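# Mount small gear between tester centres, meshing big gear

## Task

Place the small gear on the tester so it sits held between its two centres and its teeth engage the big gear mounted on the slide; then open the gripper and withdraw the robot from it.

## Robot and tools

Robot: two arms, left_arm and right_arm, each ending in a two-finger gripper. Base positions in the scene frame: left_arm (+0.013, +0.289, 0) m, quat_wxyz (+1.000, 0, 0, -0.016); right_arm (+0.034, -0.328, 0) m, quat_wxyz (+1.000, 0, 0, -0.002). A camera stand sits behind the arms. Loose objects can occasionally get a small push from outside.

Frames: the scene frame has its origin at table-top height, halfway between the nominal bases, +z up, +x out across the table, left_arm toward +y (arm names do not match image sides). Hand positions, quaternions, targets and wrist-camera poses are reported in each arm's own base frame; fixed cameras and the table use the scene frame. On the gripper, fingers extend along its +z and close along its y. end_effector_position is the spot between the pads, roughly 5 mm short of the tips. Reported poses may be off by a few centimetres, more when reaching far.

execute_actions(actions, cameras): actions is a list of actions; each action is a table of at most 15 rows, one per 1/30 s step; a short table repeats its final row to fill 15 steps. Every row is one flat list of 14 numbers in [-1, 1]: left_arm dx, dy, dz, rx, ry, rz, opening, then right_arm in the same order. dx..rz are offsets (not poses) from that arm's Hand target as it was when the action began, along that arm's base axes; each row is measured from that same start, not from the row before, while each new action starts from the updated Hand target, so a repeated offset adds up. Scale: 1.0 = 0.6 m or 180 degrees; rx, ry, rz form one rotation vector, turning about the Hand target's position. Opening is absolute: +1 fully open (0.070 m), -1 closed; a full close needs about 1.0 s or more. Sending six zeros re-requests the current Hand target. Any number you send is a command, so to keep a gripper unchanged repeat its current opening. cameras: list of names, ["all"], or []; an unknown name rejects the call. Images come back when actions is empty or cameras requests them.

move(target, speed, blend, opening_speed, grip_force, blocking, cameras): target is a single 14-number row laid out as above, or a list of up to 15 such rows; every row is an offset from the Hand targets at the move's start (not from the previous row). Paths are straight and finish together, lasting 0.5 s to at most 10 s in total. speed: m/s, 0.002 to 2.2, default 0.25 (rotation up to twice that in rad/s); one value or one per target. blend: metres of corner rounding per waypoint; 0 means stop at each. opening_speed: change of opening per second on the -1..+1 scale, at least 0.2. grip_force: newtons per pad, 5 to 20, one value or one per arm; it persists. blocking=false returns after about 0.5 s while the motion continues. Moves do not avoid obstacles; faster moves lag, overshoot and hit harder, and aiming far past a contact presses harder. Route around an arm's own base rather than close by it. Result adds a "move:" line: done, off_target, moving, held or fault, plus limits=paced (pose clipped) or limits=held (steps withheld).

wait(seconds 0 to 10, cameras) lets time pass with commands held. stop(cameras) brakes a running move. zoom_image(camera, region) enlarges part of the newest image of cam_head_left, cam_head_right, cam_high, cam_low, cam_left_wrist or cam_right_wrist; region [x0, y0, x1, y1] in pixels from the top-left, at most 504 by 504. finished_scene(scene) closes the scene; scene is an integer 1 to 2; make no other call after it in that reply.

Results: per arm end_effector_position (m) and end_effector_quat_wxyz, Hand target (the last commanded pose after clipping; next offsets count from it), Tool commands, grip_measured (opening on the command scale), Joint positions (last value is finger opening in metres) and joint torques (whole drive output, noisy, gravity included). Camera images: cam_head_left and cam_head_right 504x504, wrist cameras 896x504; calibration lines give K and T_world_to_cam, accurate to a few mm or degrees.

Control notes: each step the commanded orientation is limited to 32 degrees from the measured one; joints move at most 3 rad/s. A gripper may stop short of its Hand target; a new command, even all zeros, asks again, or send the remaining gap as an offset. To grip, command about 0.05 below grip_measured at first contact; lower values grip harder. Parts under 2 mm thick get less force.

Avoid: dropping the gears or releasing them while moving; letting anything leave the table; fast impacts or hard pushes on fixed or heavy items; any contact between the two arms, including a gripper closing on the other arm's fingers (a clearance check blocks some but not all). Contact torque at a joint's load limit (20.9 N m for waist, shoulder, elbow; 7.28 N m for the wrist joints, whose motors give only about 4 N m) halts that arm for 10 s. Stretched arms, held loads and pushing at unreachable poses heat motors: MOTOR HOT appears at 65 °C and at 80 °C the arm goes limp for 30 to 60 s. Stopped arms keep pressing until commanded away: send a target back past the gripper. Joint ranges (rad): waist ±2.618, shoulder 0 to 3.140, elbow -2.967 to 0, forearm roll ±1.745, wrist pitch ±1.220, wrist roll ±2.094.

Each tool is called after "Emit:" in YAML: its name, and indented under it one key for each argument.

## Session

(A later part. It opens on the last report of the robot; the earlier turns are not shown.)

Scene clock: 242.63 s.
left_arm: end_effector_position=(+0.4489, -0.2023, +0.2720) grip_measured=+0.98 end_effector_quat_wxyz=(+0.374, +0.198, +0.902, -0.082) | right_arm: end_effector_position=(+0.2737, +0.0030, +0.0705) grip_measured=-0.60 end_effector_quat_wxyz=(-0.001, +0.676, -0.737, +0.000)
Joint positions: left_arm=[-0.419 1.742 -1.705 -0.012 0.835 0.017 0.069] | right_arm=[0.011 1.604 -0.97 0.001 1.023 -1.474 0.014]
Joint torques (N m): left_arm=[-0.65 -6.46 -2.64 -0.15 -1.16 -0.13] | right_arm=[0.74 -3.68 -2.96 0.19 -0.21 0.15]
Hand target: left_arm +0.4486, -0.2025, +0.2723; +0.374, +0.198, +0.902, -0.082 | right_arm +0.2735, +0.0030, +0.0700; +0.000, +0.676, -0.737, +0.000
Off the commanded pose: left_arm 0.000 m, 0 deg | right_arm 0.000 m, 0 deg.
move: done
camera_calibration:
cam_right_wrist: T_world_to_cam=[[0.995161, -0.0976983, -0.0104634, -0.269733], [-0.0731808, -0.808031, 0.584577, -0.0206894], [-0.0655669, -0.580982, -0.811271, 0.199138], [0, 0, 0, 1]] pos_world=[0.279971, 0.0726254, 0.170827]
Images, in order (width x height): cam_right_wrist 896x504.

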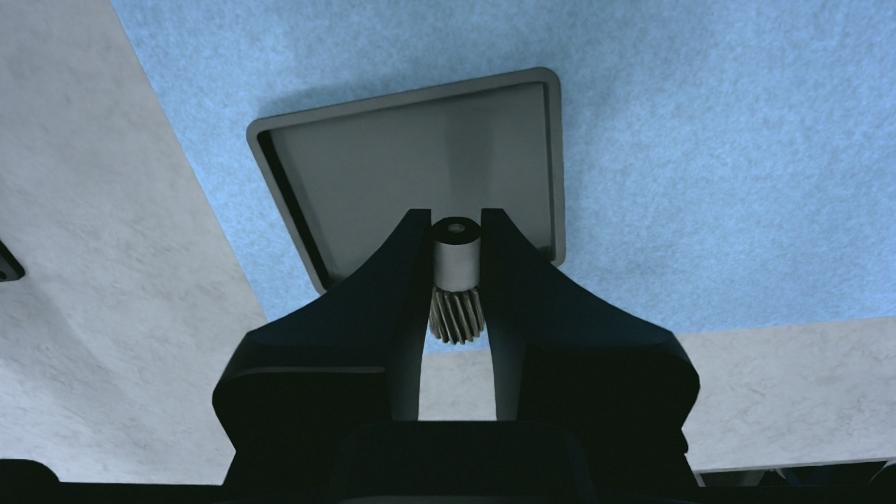

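Emit:
move:
  target: [0.0618,-0.0505,-0.1093,0,0,0,1,0.194,0.471,0.123,0.4603,-0.2169,-0.1764,-0.75]
  speed: 0.25
  cameras: ["all"]

Emit:
zoom_image:
  camera: "cam_left_wrist"
  region: [250, 60, 650, 460]

Emit:
zoom_image:
  camera: "cam_right_wrist"
  region: [300, 80, 620, 400]

Emit:
zoom_image:
  camera: "cam_head_right"
  region: [225, 85, 325, 185]

Scene clock: 282.23 s.
left_arm: end_effector_position=(+0.4856, -0.2325, +0.2062) grip_measured=+0.98 end_effector_quat_wxyz=(+0.373, +0.198, +0.903, -0.082) | right_arm: end_effector_position=(+0.3904, +0.2854, +0.1444) grip_measured=-0.60 end_effector_quat_wxyz=(+0.445, -0.408, +0.744, +0.286)
Joint positions: left_arm=[-0.452 1.911 -1.684 0.023 0.648 -0.033 0.069] | right_arm=[0.358 1.827 -1.042 1.738 0.638 -2.072 0.014]
Joint torques (N m): left_arm=[-0.62 -7.16 -3.58 -0.07 -1.04 -0.12] | right_arm=[0.83 -6.11 -3.11 0.5 0.5 0.15]
Hand target: left_arm +0.4857, -0.2328, +0.2067; +0.374, +0.198, +0.902, -0.082 | right_arm +0.3899, +0.2856, +0.1438; +0.655, -0.267, +0.654, +0.268
Off the commanded pose: left_arm 0.001 m, 0 deg | right_arm 0.001 m, 31 deg.
joint sent to its limit (right arm) — joint 4 (forearm roll), upper limit. The joint targets are off in orientation, not in position.
move: off_target (right_arm)
camera_calibration:
cam_left_wrist: T_world_to_cam=[[-0.452223, -0.891842, 0.0105645, 0.00768483], [-0.879921, 0.444181, -0.16865, 0.563086], [0.145717, -0.0855633, -0.985619, 0.238843], [0, 0, 0, 1]] pos_world=[0.464143, -0.222822, 0.330291]
cam_right_wrist: T_world_to_cam=[[0.862796, -0.499549, -0.0776744, -0.181529], [-0.473901, -0.745668, -0.468399, 0.463575], [0.176069, 0.440942, -0.880096, 0.0547861], [0, 0, 0, 1]] pos_world=[0.366665, 0.230833, 0.251255]

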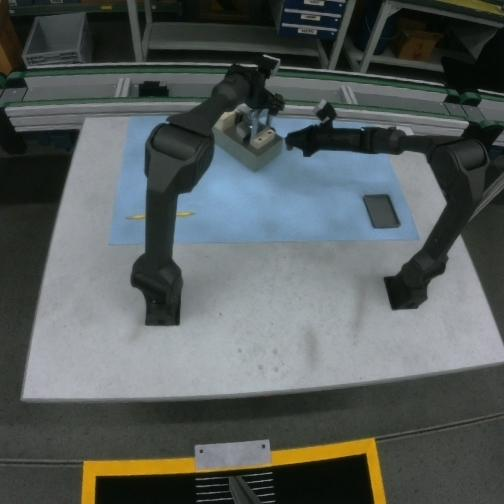

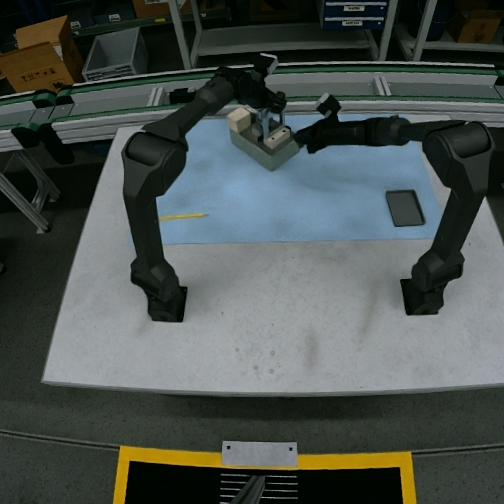

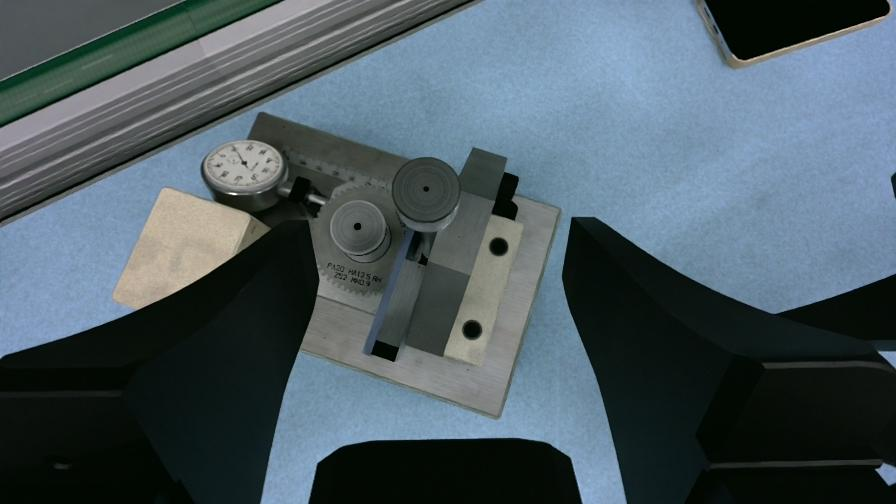

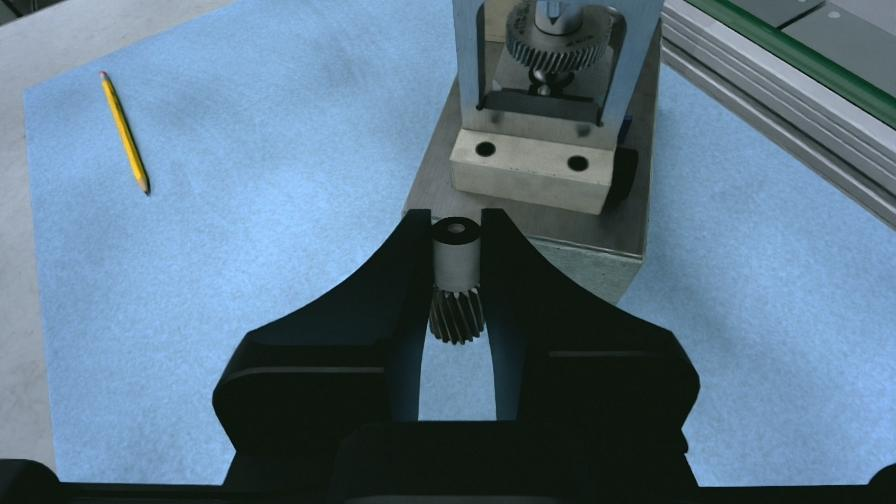

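Scaled by 1.260 from the camera's 896x504 image, which has a finer 1280x720 frame.

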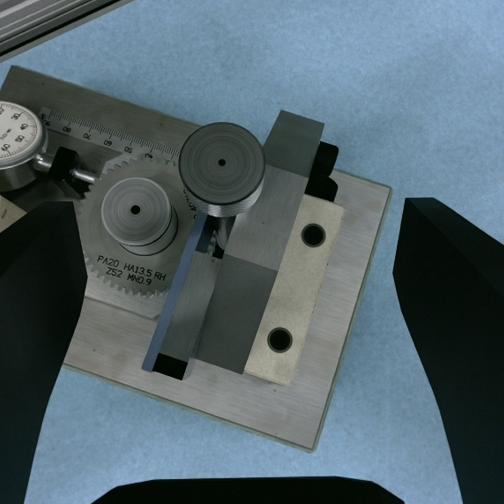

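Scaled by 1.575 from the camera's 896x504 image, which has a finer 1280x720 frame.

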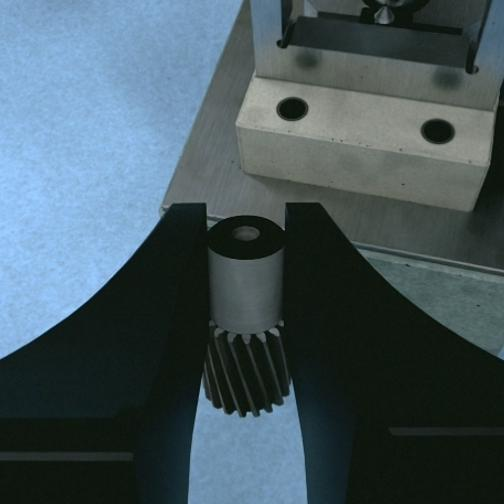

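Scaled by 5.040 from the camera's 504x504 image, which has a finer 720x720 frame.

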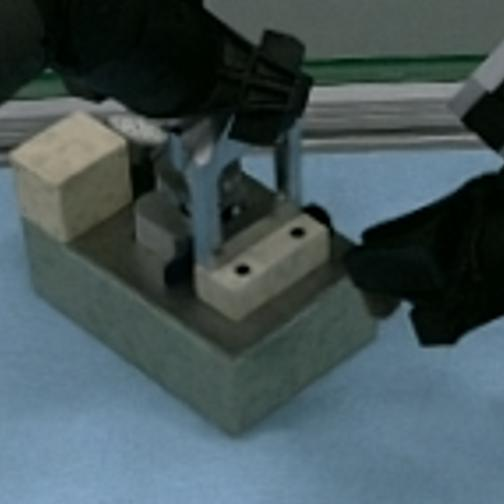

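Emit:
move:
  target: [0,0,0,0,0,0,1,-0.08,-0.1,0.05,-0.4603,0.2169,0.1764,-0.75]
  speed: 0.5

Emit:
move:
  target: [0,0,0,0,0,0,1,0,0,0,0,0,-0.272,-0.75]
  speed: 0.6

Scene clock: 295.47 s.
left_arm: end_effector_position=(+0.4856, -0.2325, +0.2062) grip_measured=+0.98 end_effector_quat_wxyz=(+0.373, +0.198, +0.903, -0.082) | right_arm: end_effector_position=(+0.3414, +0.2256, +0.1727) grip_measured=-0.60 end_effector_quat_wxyz=(-0.129, +0.670, -0.731, +0.020)
Joint positions: left_arm=[-0.452 1.911 -1.684 0.023 0.648 -0.033 0.069] | right_arm=[0.584 1.794 -1.609 0.001 1.211 -0.901 0.014]
Joint torques (N m): left_arm=[0.25 -7.53 -3.56 -0.23 -0.92 0.18] | right_arm=[-0.28 -6.07 -4.17 0.13 -0.37 0.14]
Hand target: left_arm +0.4857, -0.2328, +0.2067; +0.374, +0.198, +0.902, -0.082 | right_arm +0.3419, +0.2256, +0.1739; +0.000, +0.676, -0.737, +0.000
Off the commanded pose: left_arm 0.001 m, 0 deg | right_arm 0.001 m, 15 deg.
joint sent to its limit (right arm) — joint 5 (wrist pitch), upper limit. The joint targets are off in orientation, not in position.
move: off_target (right_arm)

Scene clock: 296.80 s.
left_arm: end_effector_position=(+0.4856, -0.2325, +0.2062) grip_measured=+0.98 end_effector_quat_wxyz=(+0.373, +0.198, +0.903, -0.082) | right_arm: end_effector_position=(+0.3416, +0.2256, +0.1730) grip_measured=-0.60 end_effector_quat_wxyz=(+0.126, -0.307, +0.943, +0.035)
Joint positions: left_arm=[-0.452 1.911 -1.684 0.023 0.648 -0.033 0.069] | right_arm=[0.584 1.794 -1.61 0 1.211 -0.046 0.014]
Joint torques (N m): left_arm=[0.35 -7.5 -3.53 -0.25 -0.92 0.18] | right_arm=[-0.39 -6.03 -4.12 0.15 -0.19 -0.06]
Hand target: left_arm +0.4857, -0.2328, +0.2067; +0.374, +0.198, +0.902, -0.082 | right_arm +0.3419, +0.2256, +0.1739; +0.000, -0.309, +0.951, +0.000
Off the commanded pose: left_arm 0.001 m, 0 deg | right_arm 0.001 m, 15 deg.
joint sent to its limit (right arm) — joint 5 (wrist pitch), upper limit. The joint targets are off in orientation, not in position.
move: off_target (right_arm)

Emit:
move:
  target: [0.0226,0.0446,0.05,0,0,0,1,0.08,0.1,-0.035,0.3234,-0.382,0.0371,-0.75]
  speed: 0.4
  cameras: ["all"]

Emit:
zoom_image:
  camera: "cam_left_wrist"
  region: [350, 60, 650, 360]

Emit:
zoom_image:
  camera: "cam_right_wrist"
  region: [300, 0, 620, 320]

Scene clock: 331.00 s.
left_arm: end_effector_position=(+0.4992, -0.2062, +0.2368) grip_measured=+0.98 end_effector_quat_wxyz=(+0.374, +0.198, +0.902, -0.082) | right_arm: end_effector_position=(+0.3903, +0.2853, +0.1528) grip_measured=-0.60 end_effector_quat_wxyz=(+0.655, -0.268, +0.654, +0.267)
Joint positions: left_arm=[-0.375 1.918 -1.816 -0.059 0.772 0.083 0.069] | right_arm=[0.511 1.951 -0.726 -0.291 -1.155 0.119 0.014]
Joint torques (N m): left_arm=[-0.01 -6.57 -3.12 -0.31 -1.04 0.08] | right_arm=[0.84 -5.84 -2.86 0.27 -1.21 0.13]
Hand target: left_arm +0.4993, -0.2061, +0.2367; +0.374, +0.198, +0.902, -0.082 | right_arm +0.3899, +0.2856, +0.1529; +0.655, -0.268, +0.654, +0.268
Off the commanded pose: left_arm 0.000 m, 0 deg | right_arm 0.001 m, 0 deg.
move: done
camera_calibration:
cam_left_wrist: T_world_to_cam=[[-0.452807, -0.891552, 0.0100661, 0.0374827], [-0.879352, 0.444688, -0.17027, 0.568702], [0.147328, -0.0859509, -0.985346, 0.268263], [0, 0, 0, 1]] pos_world=[0.477539, -0.19642, 0.360787]
cam_right_wrist: T_world_to_cam=[[0.708408, -0.705735, -0.00983712, -0.0720965], [-0.417854, -0.408123, -0.811686, 0.401649], [0.56882, 0.579115, -0.584012, -0.175714], [0, 0, 0, 1]] pos_world=[0.318854, 0.2148, 0.222685]

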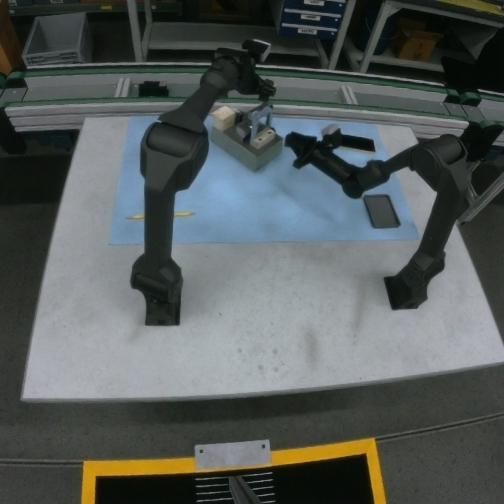

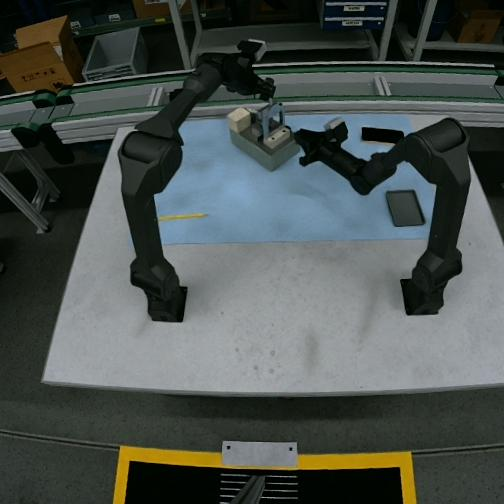

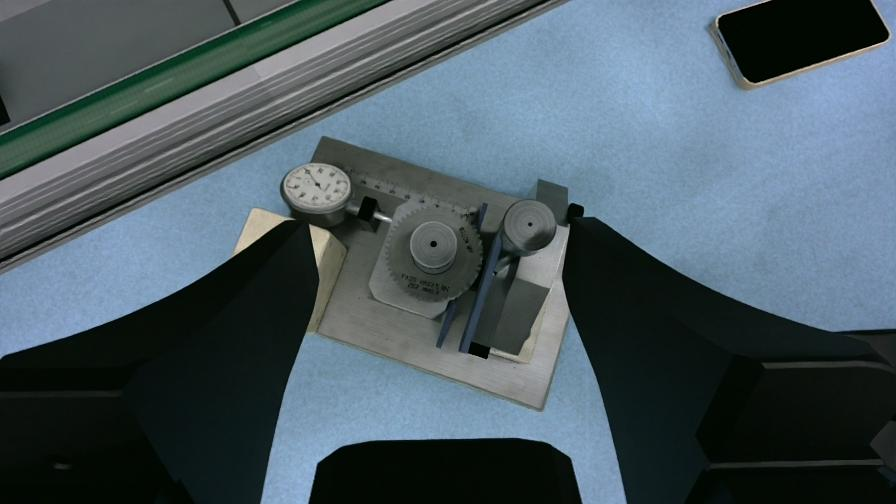

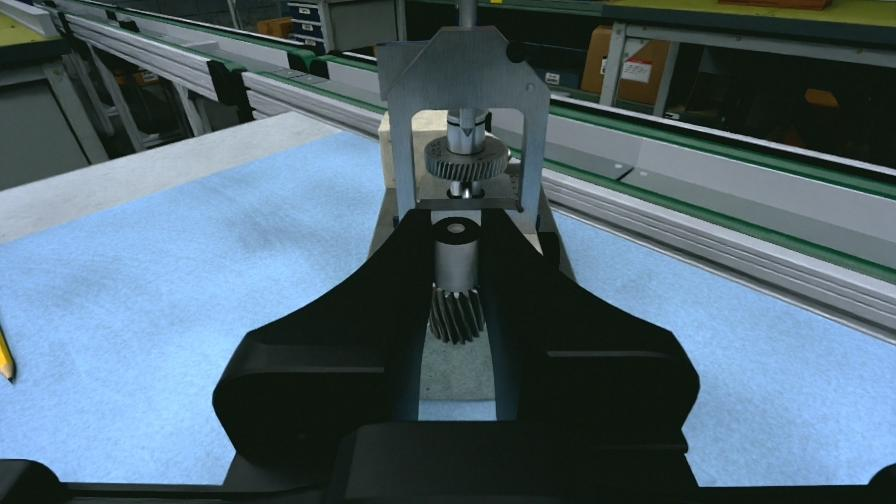

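Scaled by 1.680 from the camera's 896x504 image, which has a finer 1280x720 frame.

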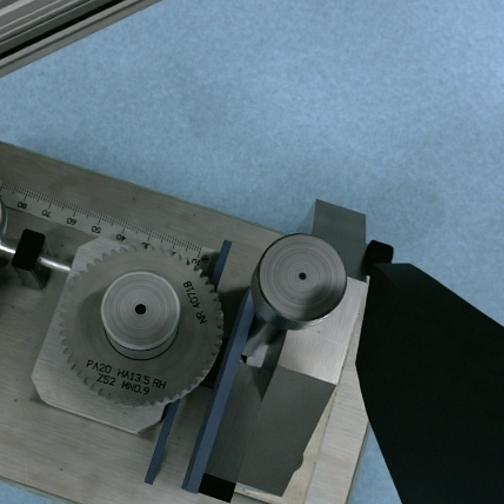

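Scaled by 1.575 from the camera's 896x504 image, which has a finer 1280x720 frame.

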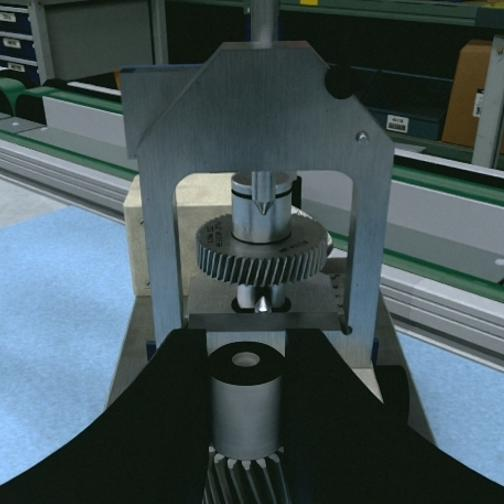

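Emit:
move:
  target:
    - [-0.0598,-0.0215,0.0402,0,0,0,1,-0.05,-0.143,-0.1715,-0.3234,0.382,-0.0371,-0.75]
    - [-0.0117,-0.0438,-0.0128,0,0,0,1,-0.05,-0.143,-0.2357,-0.3234,0.382,-0.0371,-0.75]
  speed: [0.4,0.08]
  cameras: ["cam_left_wrist","cam_right_wrist"]

Scene clock: 372.57 s.
left_arm: end_effector_position=(+0.4922, -0.2330, +0.2283) grip_measured=+0.98 end_effector_quat_wxyz=(+0.373, +0.199, +0.902, -0.082) | right_arm: end_effector_position=(+0.3598, +0.1997, +0.0107) grip_measured=-0.60 end_effector_quat_wxyz=(+0.000, -0.309, +0.951, +0.000)
Joint positions: left_arm=[-0.445 1.934 -1.808 0.012 0.747 -0.017 0.069] | right_arm=[0.507 2.138 -1.52 0.001 1.04 -0.122 0.014]
Joint torques (N m): left_arm=[0.44 -7.63 -3.54 -0.19 -0.95 0.06] | right_arm=[0.83 -7.21 -3.67 0.01 0.06 -0.03]
Hand target: left_arm +0.4922, -0.2324, +0.2291; +0.374, +0.198, +0.902, -0.082 | right_arm +0.3599, +0.1998, +0.0114; +0.000, -0.309, +0.951, +0.000
Off the commanded pose: left_arm 0.001 m, 0 deg | right_arm 0.001 m, 0 deg.
move: done
camera_calibration:
cam_left_wrist: T_world_to_cam=[[-0.453857, -0.891014, 0.0103414, 0.0111162], [-0.878993, 0.445769, -0.169294, 0.572924], [0.146233, -0.0859252, -0.985511, 0.259167], [0, 0, 0, 1]] pos_world=[0.470742, -0.223218, 0.35229]
cam_right_wrist: T_world_to_cam=[[0.578664, -0.815484, -0.0115964, -0.0436156], [-0.65723, -0.474693, 0.585419, 0.323038], [-0.482905, -0.33114, -0.810648, 0.370746], [0, 0, 0, 1]] pos_world=[0.416584, 0.240544, 0.110926]
Images, in order (width x height): cam_left_wrist 896x504, cam_right_wrist 896x504.

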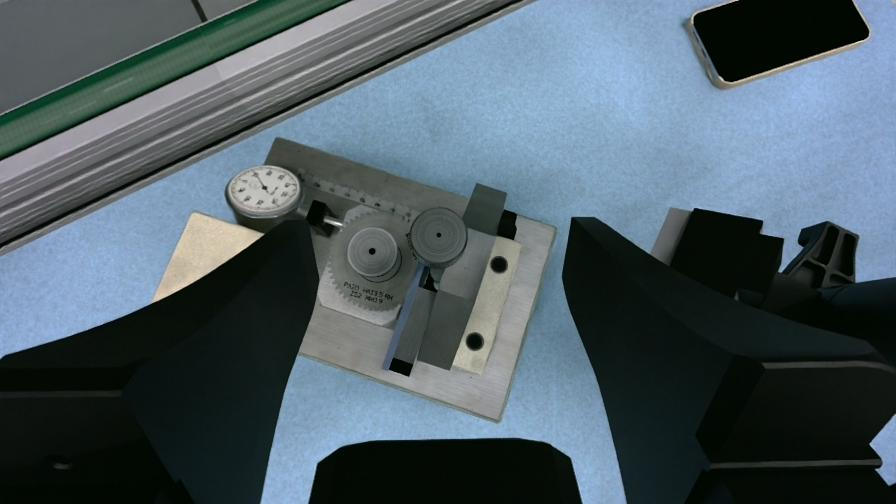

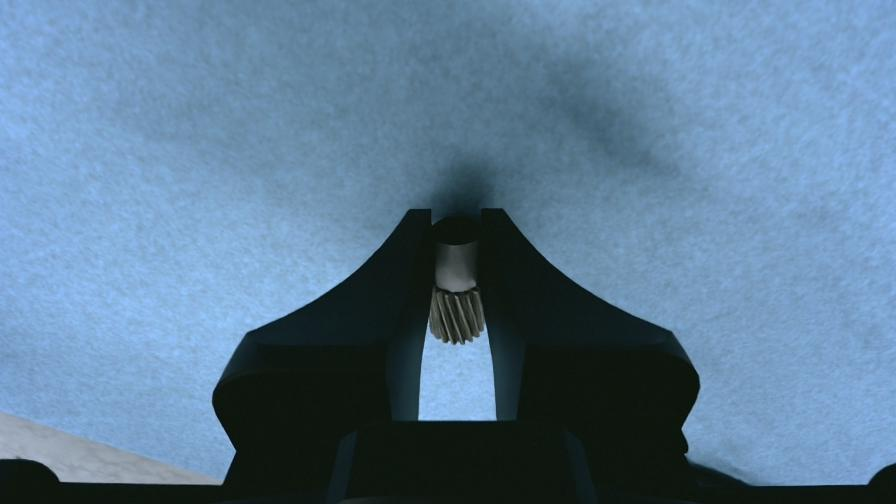

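Emit:
move:
  target:
    - [0,0,0,0,0,0,1,0,0,-0.001,0,0,0,-0.2]
    - [0,0,0,0,0,0,-0.75,-0.0297,-0.0215,-0.001,0,0,0,-0.2]
    - [0,0,0,0,0,0,-0.75,-0.0297,-0.0215,-0.001,0,0,0,-0.65]
    - [0,0,0,0,0,0,-0.75,-0.0297,-0.0215,0.09,0,0,0,-0.65]
  speed: [0.1,0.1,0.1,0.2]
  opening_speed: 0.8
  cameras: ["cam_left_wrist","cam_right_wrist"]

Emit:
zoom_image:
  camera: "cam_right_wrist"
  region: [370, 150, 530, 350]

Emit:
zoom_image:
  camera: "cam_left_wrist"
  region: [300, 130, 600, 430]

Scene clock: 386.70 s.
left_arm: end_effector_position=(+0.4920, -0.2324, +0.2297) grip_measured=-0.74 end_effector_quat_wxyz=(+0.374, +0.198, +0.902, -0.082) | right_arm: end_effector_position=(+0.3422, +0.1872, +0.0660) grip_measured=-0.49 end_effector_quat_wxyz=(+0.001, -0.309, +0.951, +0.000)
Joint positions: left_arm=[-0.445 1.932 -1.808 0.012 0.748 -0.017 0.009] | right_arm=[0.5 1.99 -1.503 0.001 1.169 -0.129 0.018]
Joint torques (N m): left_arm=[-0.99 -3.22 -3.04 -0.24 -2.37 0.15] | right_arm=[-0.08 -6.22 -2.9 0.01 -0.29 0.18]
Hand target: left_arm +0.4922, -0.2324, +0.2291; +0.374, +0.198, +0.902, -0.082 | right_arm +0.3421, +0.1869, +0.0654; +0.000, -0.309, +0.951, +0.000
Off the commanded pose: left_arm 0.001 m, 0 deg | right_arm 0.001 m, 0 deg.
move: done
camera_calibration:
cam_left_wrist: T_world_to_cam=[[-0.453139, -0.89138, 0.010309, 0.0110892], [-0.879095, 0.444916, -0.171004, 0.572868], [0.147843, -0.0865512, -0.985216, 0.259677], [0, 0, 0, 1]] pos_world=[0.470238, -0.222518, 0.353686]
cam_right_wrist: T_world_to_cam=[[0.579423, -0.814945, -0.0115057, -0.0434454], [-0.657732, -0.475889, 0.583881, 0.273662], [-0.481307, -0.330747, -0.811757, 0.402476], [0, 0, 0, 1]] pos_world=[0.398884, 0.227945, 0.166426]
Images, in order (width x height): cam_left_wrist 896x504, cam_right_wrist 896x504.

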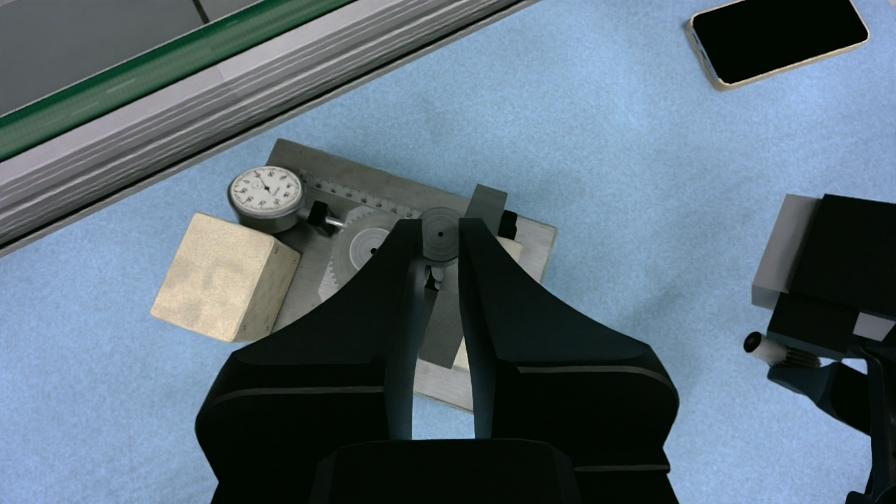

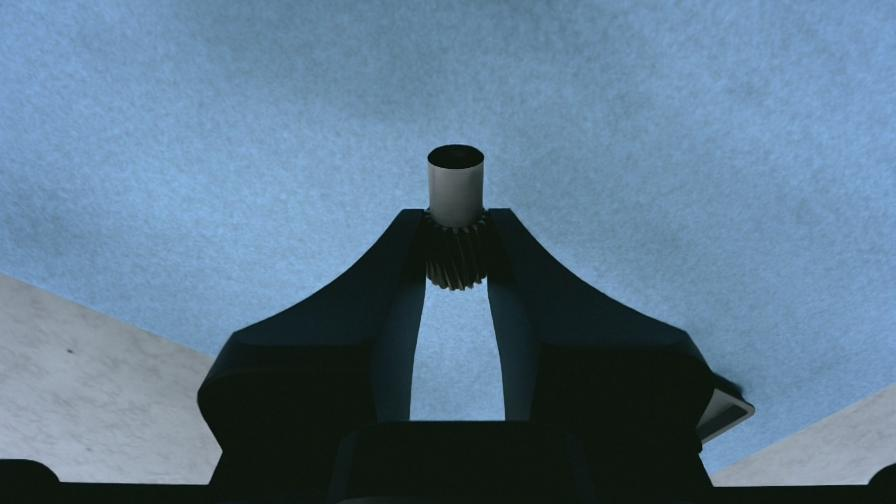

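Scaled by 2.520 from the camera's 896x504 image, which has a finer 1280x720 frame.

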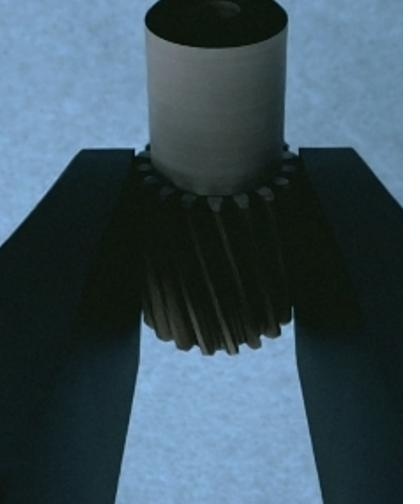

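Scaled by 1.680 from the camera's 896x504 image, which has a finer 1280x720 frame.

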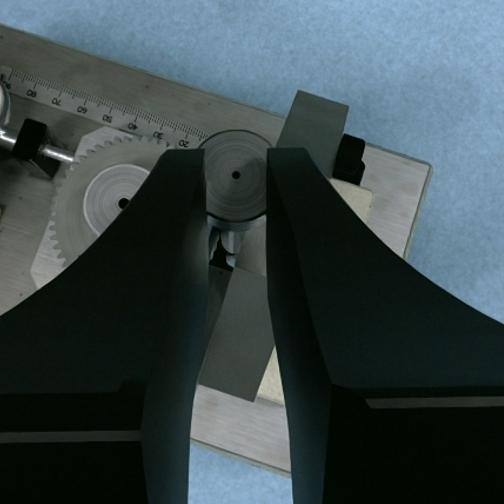

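Emit:
move:
  target:
    - [0,0,0.01,0,0,0,-0.75,0,0,0.1,0.16,-0.19,0.018,-0.65]
    - [0,0,0.01,0,0,0,0.4,0.1035,0.1708,0.106,0.3234,-0.382,0.0371,-0.65]
    - [0.0047,-0.0027,-0.03,0,0,0,0.4,0.1035,0.1708,0.106,0.3234,-0.382,0.0371,-0.65]
  speed: [0.2,0.3,0.1]
  cameras: ["cam_left_wrist","cam_right_wrist"]

Emit:
zoom_image:
  camera: "cam_right_wrist"
  region: [340, 0, 600, 260]

Emit:
zoom_image:
  camera: "cam_left_wrist"
  region: [300, 130, 600, 430]

Scene clock: 409.67 s.
left_arm: end_effector_position=(+0.4951, -0.2337, +0.2109) grip_measured=+0.40 end_effector_quat_wxyz=(+0.374, +0.198, +0.902, -0.082) | right_arm: end_effector_position=(+0.4044, +0.2894, +0.1294) grip_measured=-0.49 end_effector_quat_wxyz=(+0.441, -0.415, +0.740, +0.292)
Joint positions: left_arm=[-0.445 1.945 -1.755 0.014 0.683 -0.019 0.049] | right_arm=[0.344 1.91 -1.1 1.737 0.672 -2.1 0.018]
Joint torques (N m): left_arm=[-0.64 -7.04 -2.96 -0.07 -1.06 -0.16] | right_arm=[0.1 -5.76 -3.58 0.57 0.87 -0.04]
Hand target: left_arm +0.4951, -0.2340, +0.2111; +0.374, +0.198, +0.902, -0.082 | right_arm +0.4042, +0.2894, +0.1290; +0.655, -0.268, +0.654, +0.268
Off the commanded pose: left_arm 0.000 m, 0 deg | right_arm 0.000 m, 32 deg.
joint sent to its limit (right arm) — joint 4 (forearm roll), upper limit. The joint targets are off in orientation, not in position.
move: off_target (right_arm)
camera_calibration:
cam_left_wrist: T_world_to_cam=[[-0.452732, -0.891592, 0.00990288, 0.0113341], [-0.879458, 0.444686, -0.16973, 0.572936], [0.146927, -0.0855516, -0.985441, 0.24137], [0, 0, 0, 1]] pos_world=[0.47354, -0.224021, 0.334989]
cam_right_wrist: T_world_to_cam=[[0.873796, -0.479425, -0.081436, -0.202495], [-0.458166, -0.755505, -0.468291, 0.462557], [0.162985, 0.446502, -0.879814, 0.0410675], [0, 0, 0, 1]] pos_world=[0.382174, 0.234046, 0.236252]
Images, in order (width x height): cam_left_wrist 896x504, cam_right_wrist 896x504.

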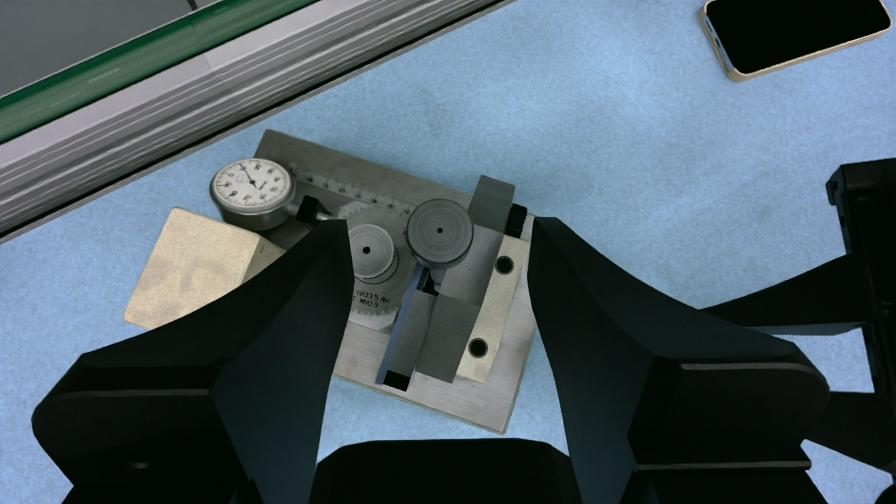

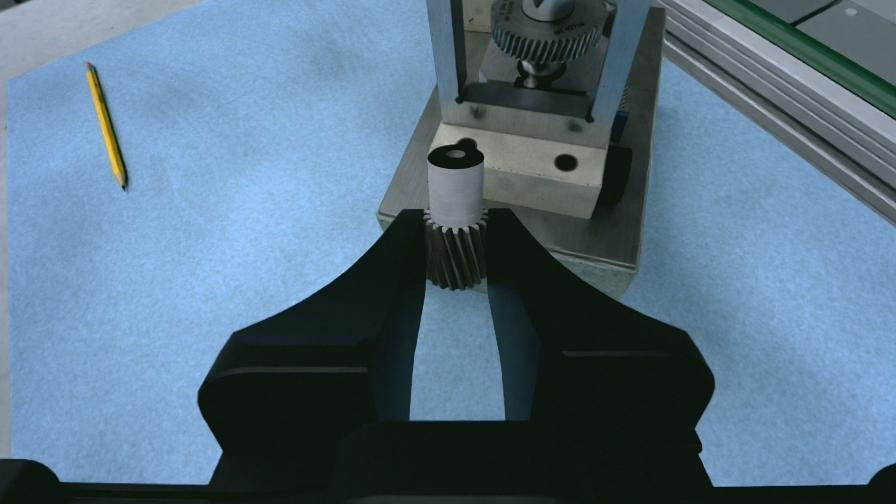

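Scaled by 1.938 from the camera's 896x504 image, which has a finer 1280x720 frame.

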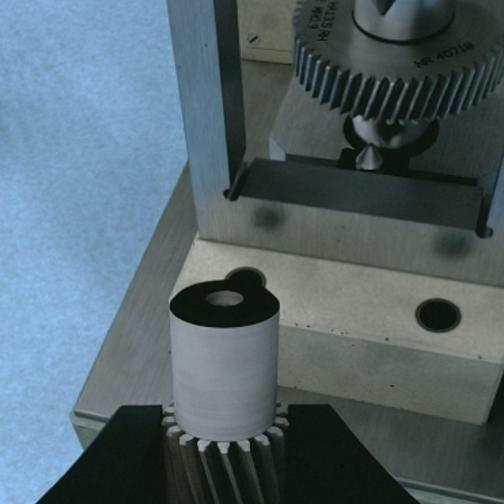

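Scaled by 1.680 from the camera's 896x504 image, which has a finer 1280x720 frame.

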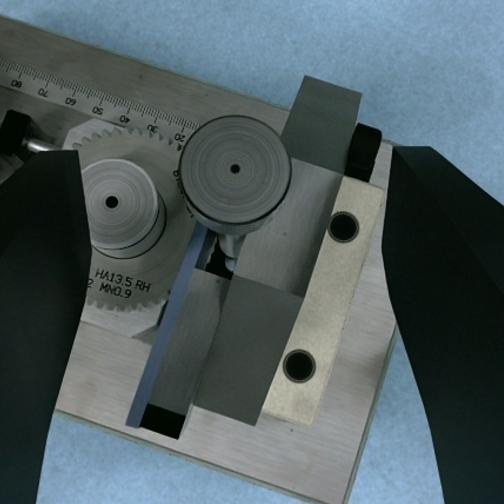

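Emit:
move:
  target:
    - [0,0,0,0,0,0,0.4,-0.1035,-0.1065,0.075,-0.3234,0.382,-0.0371,-0.65]
    - [0,0,0,0,0,0,-0.75,-0.1035,-0.1065,0.075,-0.3234,0.382,-0.0371,-0.65]
  speed: 0.4
  opening_speed: 0.8
  cameras: ["cam_left_wrist"]

Emit:
zoom_image:
  camera: "cam_left_wrist"
  region: [300, 130, 600, 430]

Scene clock: 422.23 s.
left_arm: end_effector_position=(+0.4952, -0.2336, +0.2109) grip_measured=-0.59 end_effector_quat_wxyz=(+0.374, +0.199, +0.902, -0.082) | right_arm: end_effector_position=(+0.3416, +0.2257, +0.1732) grip_measured=-0.49 end_effector_quat_wxyz=(+0.126, -0.307, +0.943, +0.035)
Joint positions: left_arm=[-0.445 1.945 -1.755 0.015 0.683 -0.019 0.014] | right_arm=[0.584 1.794 -1.61 0.001 1.211 -0.046 0.018]
Joint torques (N m): left_arm=[-0.78 -7.72 -3.64 -0.63 -0.98 -0.1] | right_arm=[-0.45 -6.08 -4.18 0 -0.17 0]
Hand target: left_arm +0.4951, -0.2340, +0.2110; +0.374, +0.198, +0.902, -0.082 | right_arm +0.3421, +0.2255, +0.1740; +0.000, -0.309, +0.951, +0.000
Off the commanded pose: left_arm 0.000 m, 0 deg | right_arm 0.001 m, 15 deg.
joint sent to its limit (right arm) — joint 5 (wrist pitch), upper limit. The joint targets are off in orientation, not in position.
move: off_target (right_arm)
camera_calibration:
cam_left_wrist: T_world_to_cam=[[-0.452843, -0.891546, 0.00887751, 0.0117379], [-0.879333, 0.44495, -0.169686, 0.572921], [0.147333, -0.0846472, -0.985458, 0.241386], [0, 0, 0, 1]] pos_world=[0.473539, -0.224023, 0.334988]
Images, in order (width x height): cam_left_wrist 896x504.

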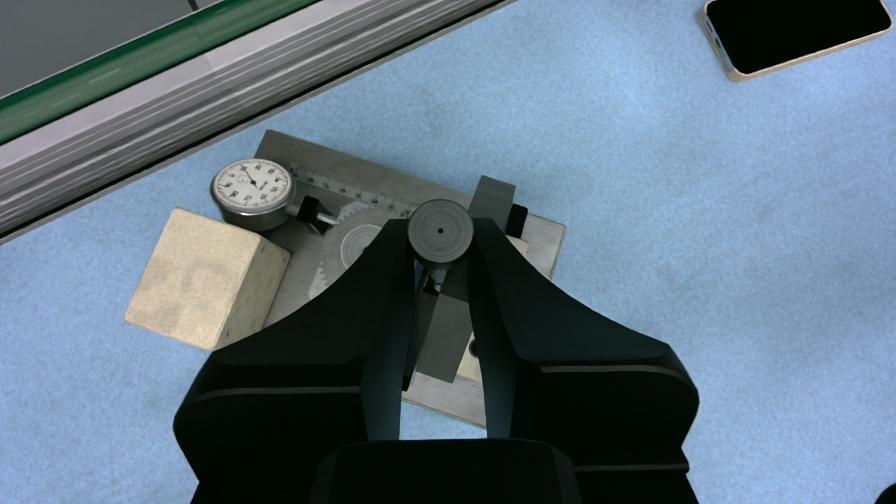

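Scaled by 1.680 from the camera's 896x504 image, which has a finer 1280x720 frame.

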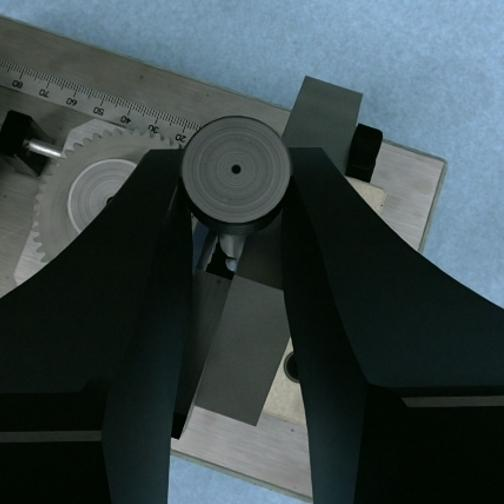

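Emit:
move:
  target: [0,0,0.0233,0,0,0,-0.85,0.08,0.1,-0.065,0.3234,-0.382,0.0371,-0.65]
  speed: 0.4
  cameras: ["cam_left_wrist","cam_right_wrist"]

Emit:
zoom_image:
  camera: "cam_right_wrist"
  region: [360, 20, 560, 220]

Scene clock: 430.47 s.
left_arm: end_effector_position=(+0.4953, -0.2336, +0.2249) grip_measured=-0.59 end_effector_quat_wxyz=(+0.374, +0.198, +0.902, -0.082) | right_arm: end_effector_position=(+0.3904, +0.2853, +0.1350) grip_measured=-0.49 end_effector_quat_wxyz=(+0.655, -0.268, +0.654, +0.267)
Joint positions: left_arm=[-0.445 1.946 -1.811 0.014 0.738 -0.019 0.014] | right_arm=[0.51 2.015 -0.721 -0.284 -1.222 0.098 0.018]
Joint torques (N m): left_arm=[-2.34 -10.73 -5.47 -0.95 -2.37 0.25] | right_arm=[0.92 -5.92 -2.6 0.25 -1.21 0.14]
Hand target: left_arm +0.4951, -0.2340, +0.2250; +0.374, +0.198, +0.902, -0.082 | right_arm +0.3901, +0.2855, +0.1350; +0.655, -0.268, +0.654, +0.268
Off the commanded pose: left_arm 0.000 m, 0 deg | right_arm 0.000 m, 0 deg.
move: done
camera_calibration:
cam_left_wrist: T_world_to_cam=[[-0.452016, -0.891957, 0.00974111, 0.0109642], [-0.879775, 0.443987, -0.169914, 0.575396], [0.147231, -0.0853737, -0.985411, 0.254947], [0, 0, 0, 1]] pos_world=[0.473639, -0.223923, 0.348888]
cam_right_wrist: T_world_to_cam=[[0.70853, -0.70561, -0.0099609, -0.0723828], [-0.417738, -0.408007, -0.811804, 0.387205], [0.568753, 0.579349, -0.583845, -0.186229], [0, 0, 0, 1]] pos_world=[0.318954, 0.2148, 0.204885]
Images, in order (width x height): cam_left_wrist 896x504, cam_right_wrist 896x504.

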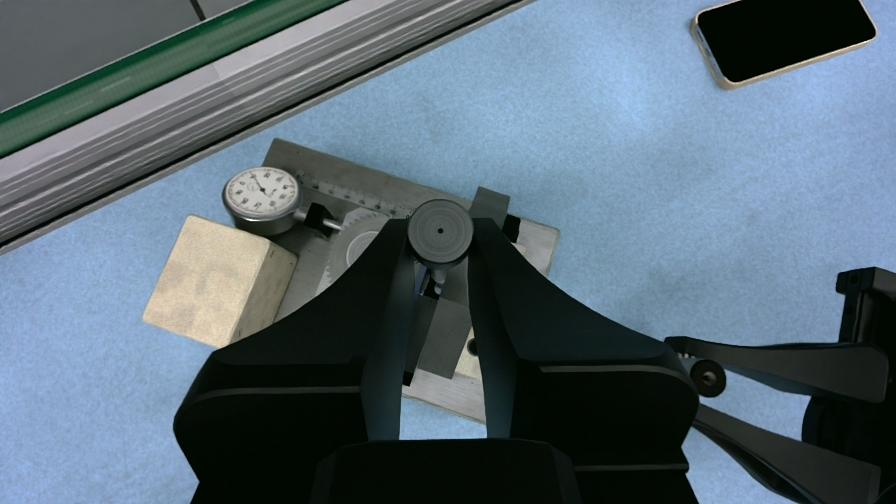

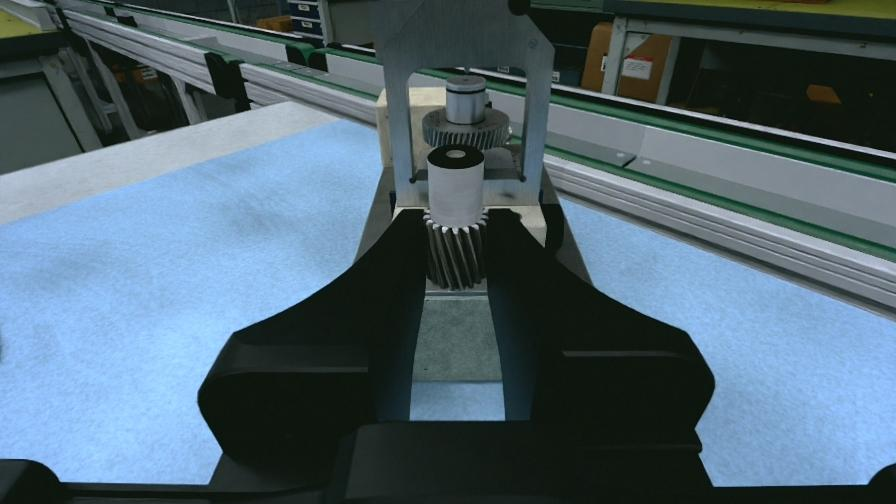

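Scaled by 2.520 from the camera's 896x504 image, which has a finer 1280x720 frame.

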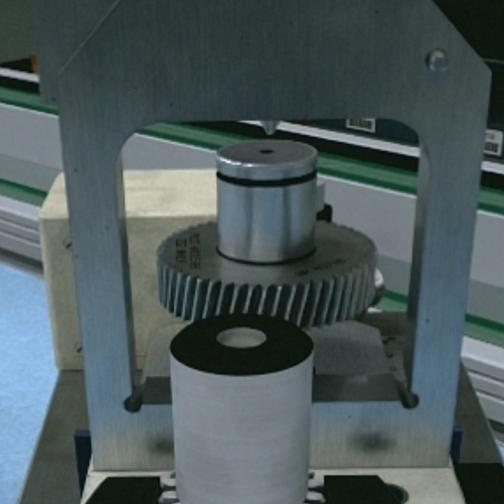

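Emit:
move:
  target: [0,0,0.0055,0,0,0,-0.85,0.0882,0.0732,-0.0108,0,0,0,-0.65]
  speed: 0.15
  cameras: ["cam_left_wrist","cam_right_wrist"]

Emit:
zoom_image:
  camera: "cam_right_wrist"
  region: [340, 0, 580, 300]

Scene clock: 454.27 s.
left_arm: end_effector_position=(+0.4951, -0.2336, +0.2284) grip_measured=-0.59 end_effector_quat_wxyz=(+0.374, +0.198, +0.902, -0.082) | right_arm: end_effector_position=(+0.4431, +0.3296, +0.1283) grip_measured=-0.49 end_effector_quat_wxyz=(+0.655, -0.268, +0.654, +0.268)
Joint positions: left_arm=[-0.445 1.946 -1.825 0.014 0.752 -0.019 0.014] | right_arm=[0.548 2.167 -1.028 -0.262 -1.067 0.128 0.018]
Joint torques (N m): left_arm=[-2.48 -10.56 -5.68 -1.01 -2.98 0.25] | right_arm=[0.56 -7.13 -2.83 0.19 -1.6 0.12]
Hand target: left_arm +0.4951, -0.2340, +0.2283; +0.374, +0.198, +0.902, -0.082 | right_arm +0.4430, +0.3294, +0.1285; +0.655, -0.268, +0.654, +0.268
Off the commanded pose: left_arm 0.000 m, 0 deg | right_arm 0.000 m, 0 deg.
move: done
camera_calibration:
cam_left_wrist: T_world_to_cam=[[-0.451923, -0.892005, 0.00966946, 0.0108991], [-0.879791, 0.443891, -0.170086, 0.575816], [0.147425, -0.0853727, -0.985382, 0.258331], [0, 0, 0, 1]] pos_world=[0.473439, -0.223823, 0.352388]
cam_right_wrist: T_world_to_cam=[[0.709215, -0.704915, -0.0104037, -0.0790183], [-0.418265, -0.408845, -0.81111, 0.422296], [0.56751, 0.579603, -0.584801, -0.24525], [0, 0, 0, 1]] pos_world=[0.371854, 0.2591, 0.198284]
Images, in order (width x height): cam_left_wrist 896x504, cam_right_wrist 896x504.

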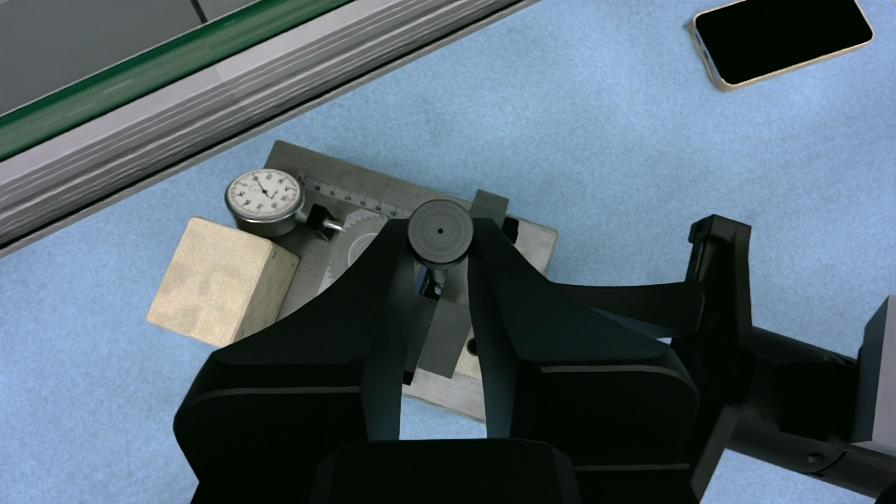

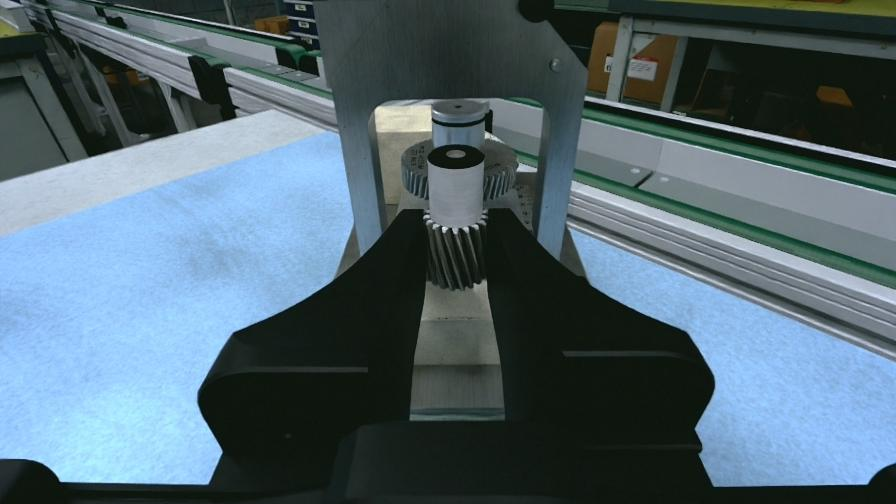

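Scaled by 1.680 from the camera's 896x504 image, which has a finer 1280x720 frame.

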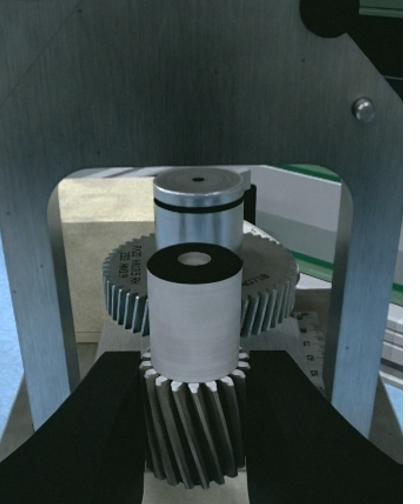

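Emit:
move:
  target: [0,0,0,0,0,0,-0.85,0.0392,0.0386,0,0,0,0,-0.65]
  speed: 0.06
  cameras: ["cam_right_wrist"]

Emit:
zoom_image:
  camera: "cam_right_wrist"
  region: [340, 0, 580, 300]

Scene clock: 460.30 s.
left_arm: end_effector_position=(+0.4951, -0.2336, +0.2284) grip_measured=-0.59 end_effector_quat_wxyz=(+0.374, +0.198, +0.902, -0.082) | right_arm: end_effector_position=(+0.4668, +0.3528, +0.1287) grip_measured=-0.49 end_effector_quat_wxyz=(+0.655, -0.268, +0.654, +0.268)
Joint positions: left_arm=[-0.445 1.946 -1.825 0.014 0.752 -0.019 0.014] | right_arm=[0.569 2.236 -1.188 -0.253 -0.977 0.142 0.018]
Joint torques (N m): left_arm=[-2.61 -11.32 -5.44 -1.04 -3.02 0.21] | right_arm=[0.59 -7.41 -2.82 0.25 -1.58 0.14]
Hand target: left_arm +0.4950, -0.2340, +0.2283; +0.374, +0.198, +0.902, -0.082 | right_arm +0.4665, +0.3526, +0.1285; +0.655, -0.268, +0.654, +0.268
Off the commanded pose: left_arm 0.000 m, 0 deg | right_arm 0.000 m, 0 deg.
move: done
camera_calibration:
cam_right_wrist: T_world_to_cam=[[0.709261, -0.704882, -0.00948121, -0.0795386], [-0.417175, -0.40885, -0.811669, 0.441536], [0.568254, 0.579641, -0.584041, -0.272313], [0, 0, 0, 1]] pos_world=[0.395354, 0.2823, 0.198585]
Images, in order (width x height): cam_right_wrist 896x504.

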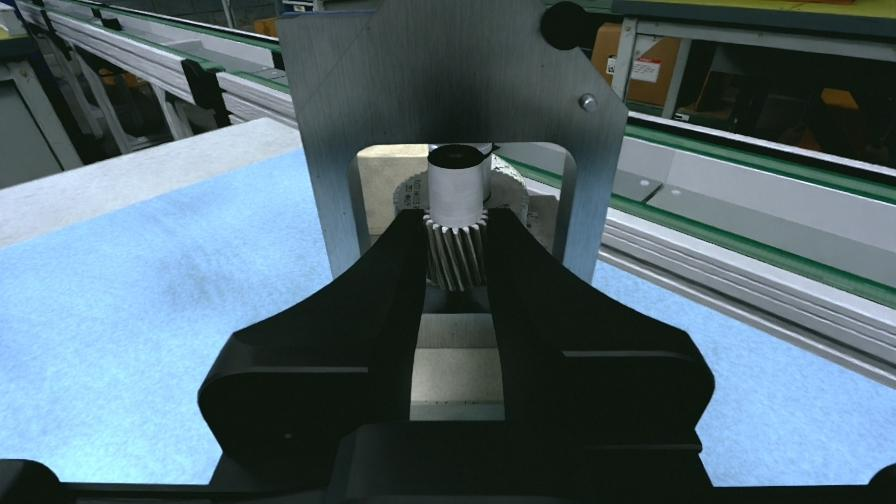

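Scaled by 1.680 from the camera's 896x504 image, which has a finer 1280x720 frame.

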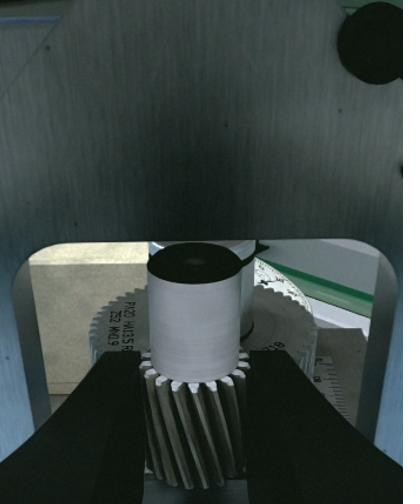

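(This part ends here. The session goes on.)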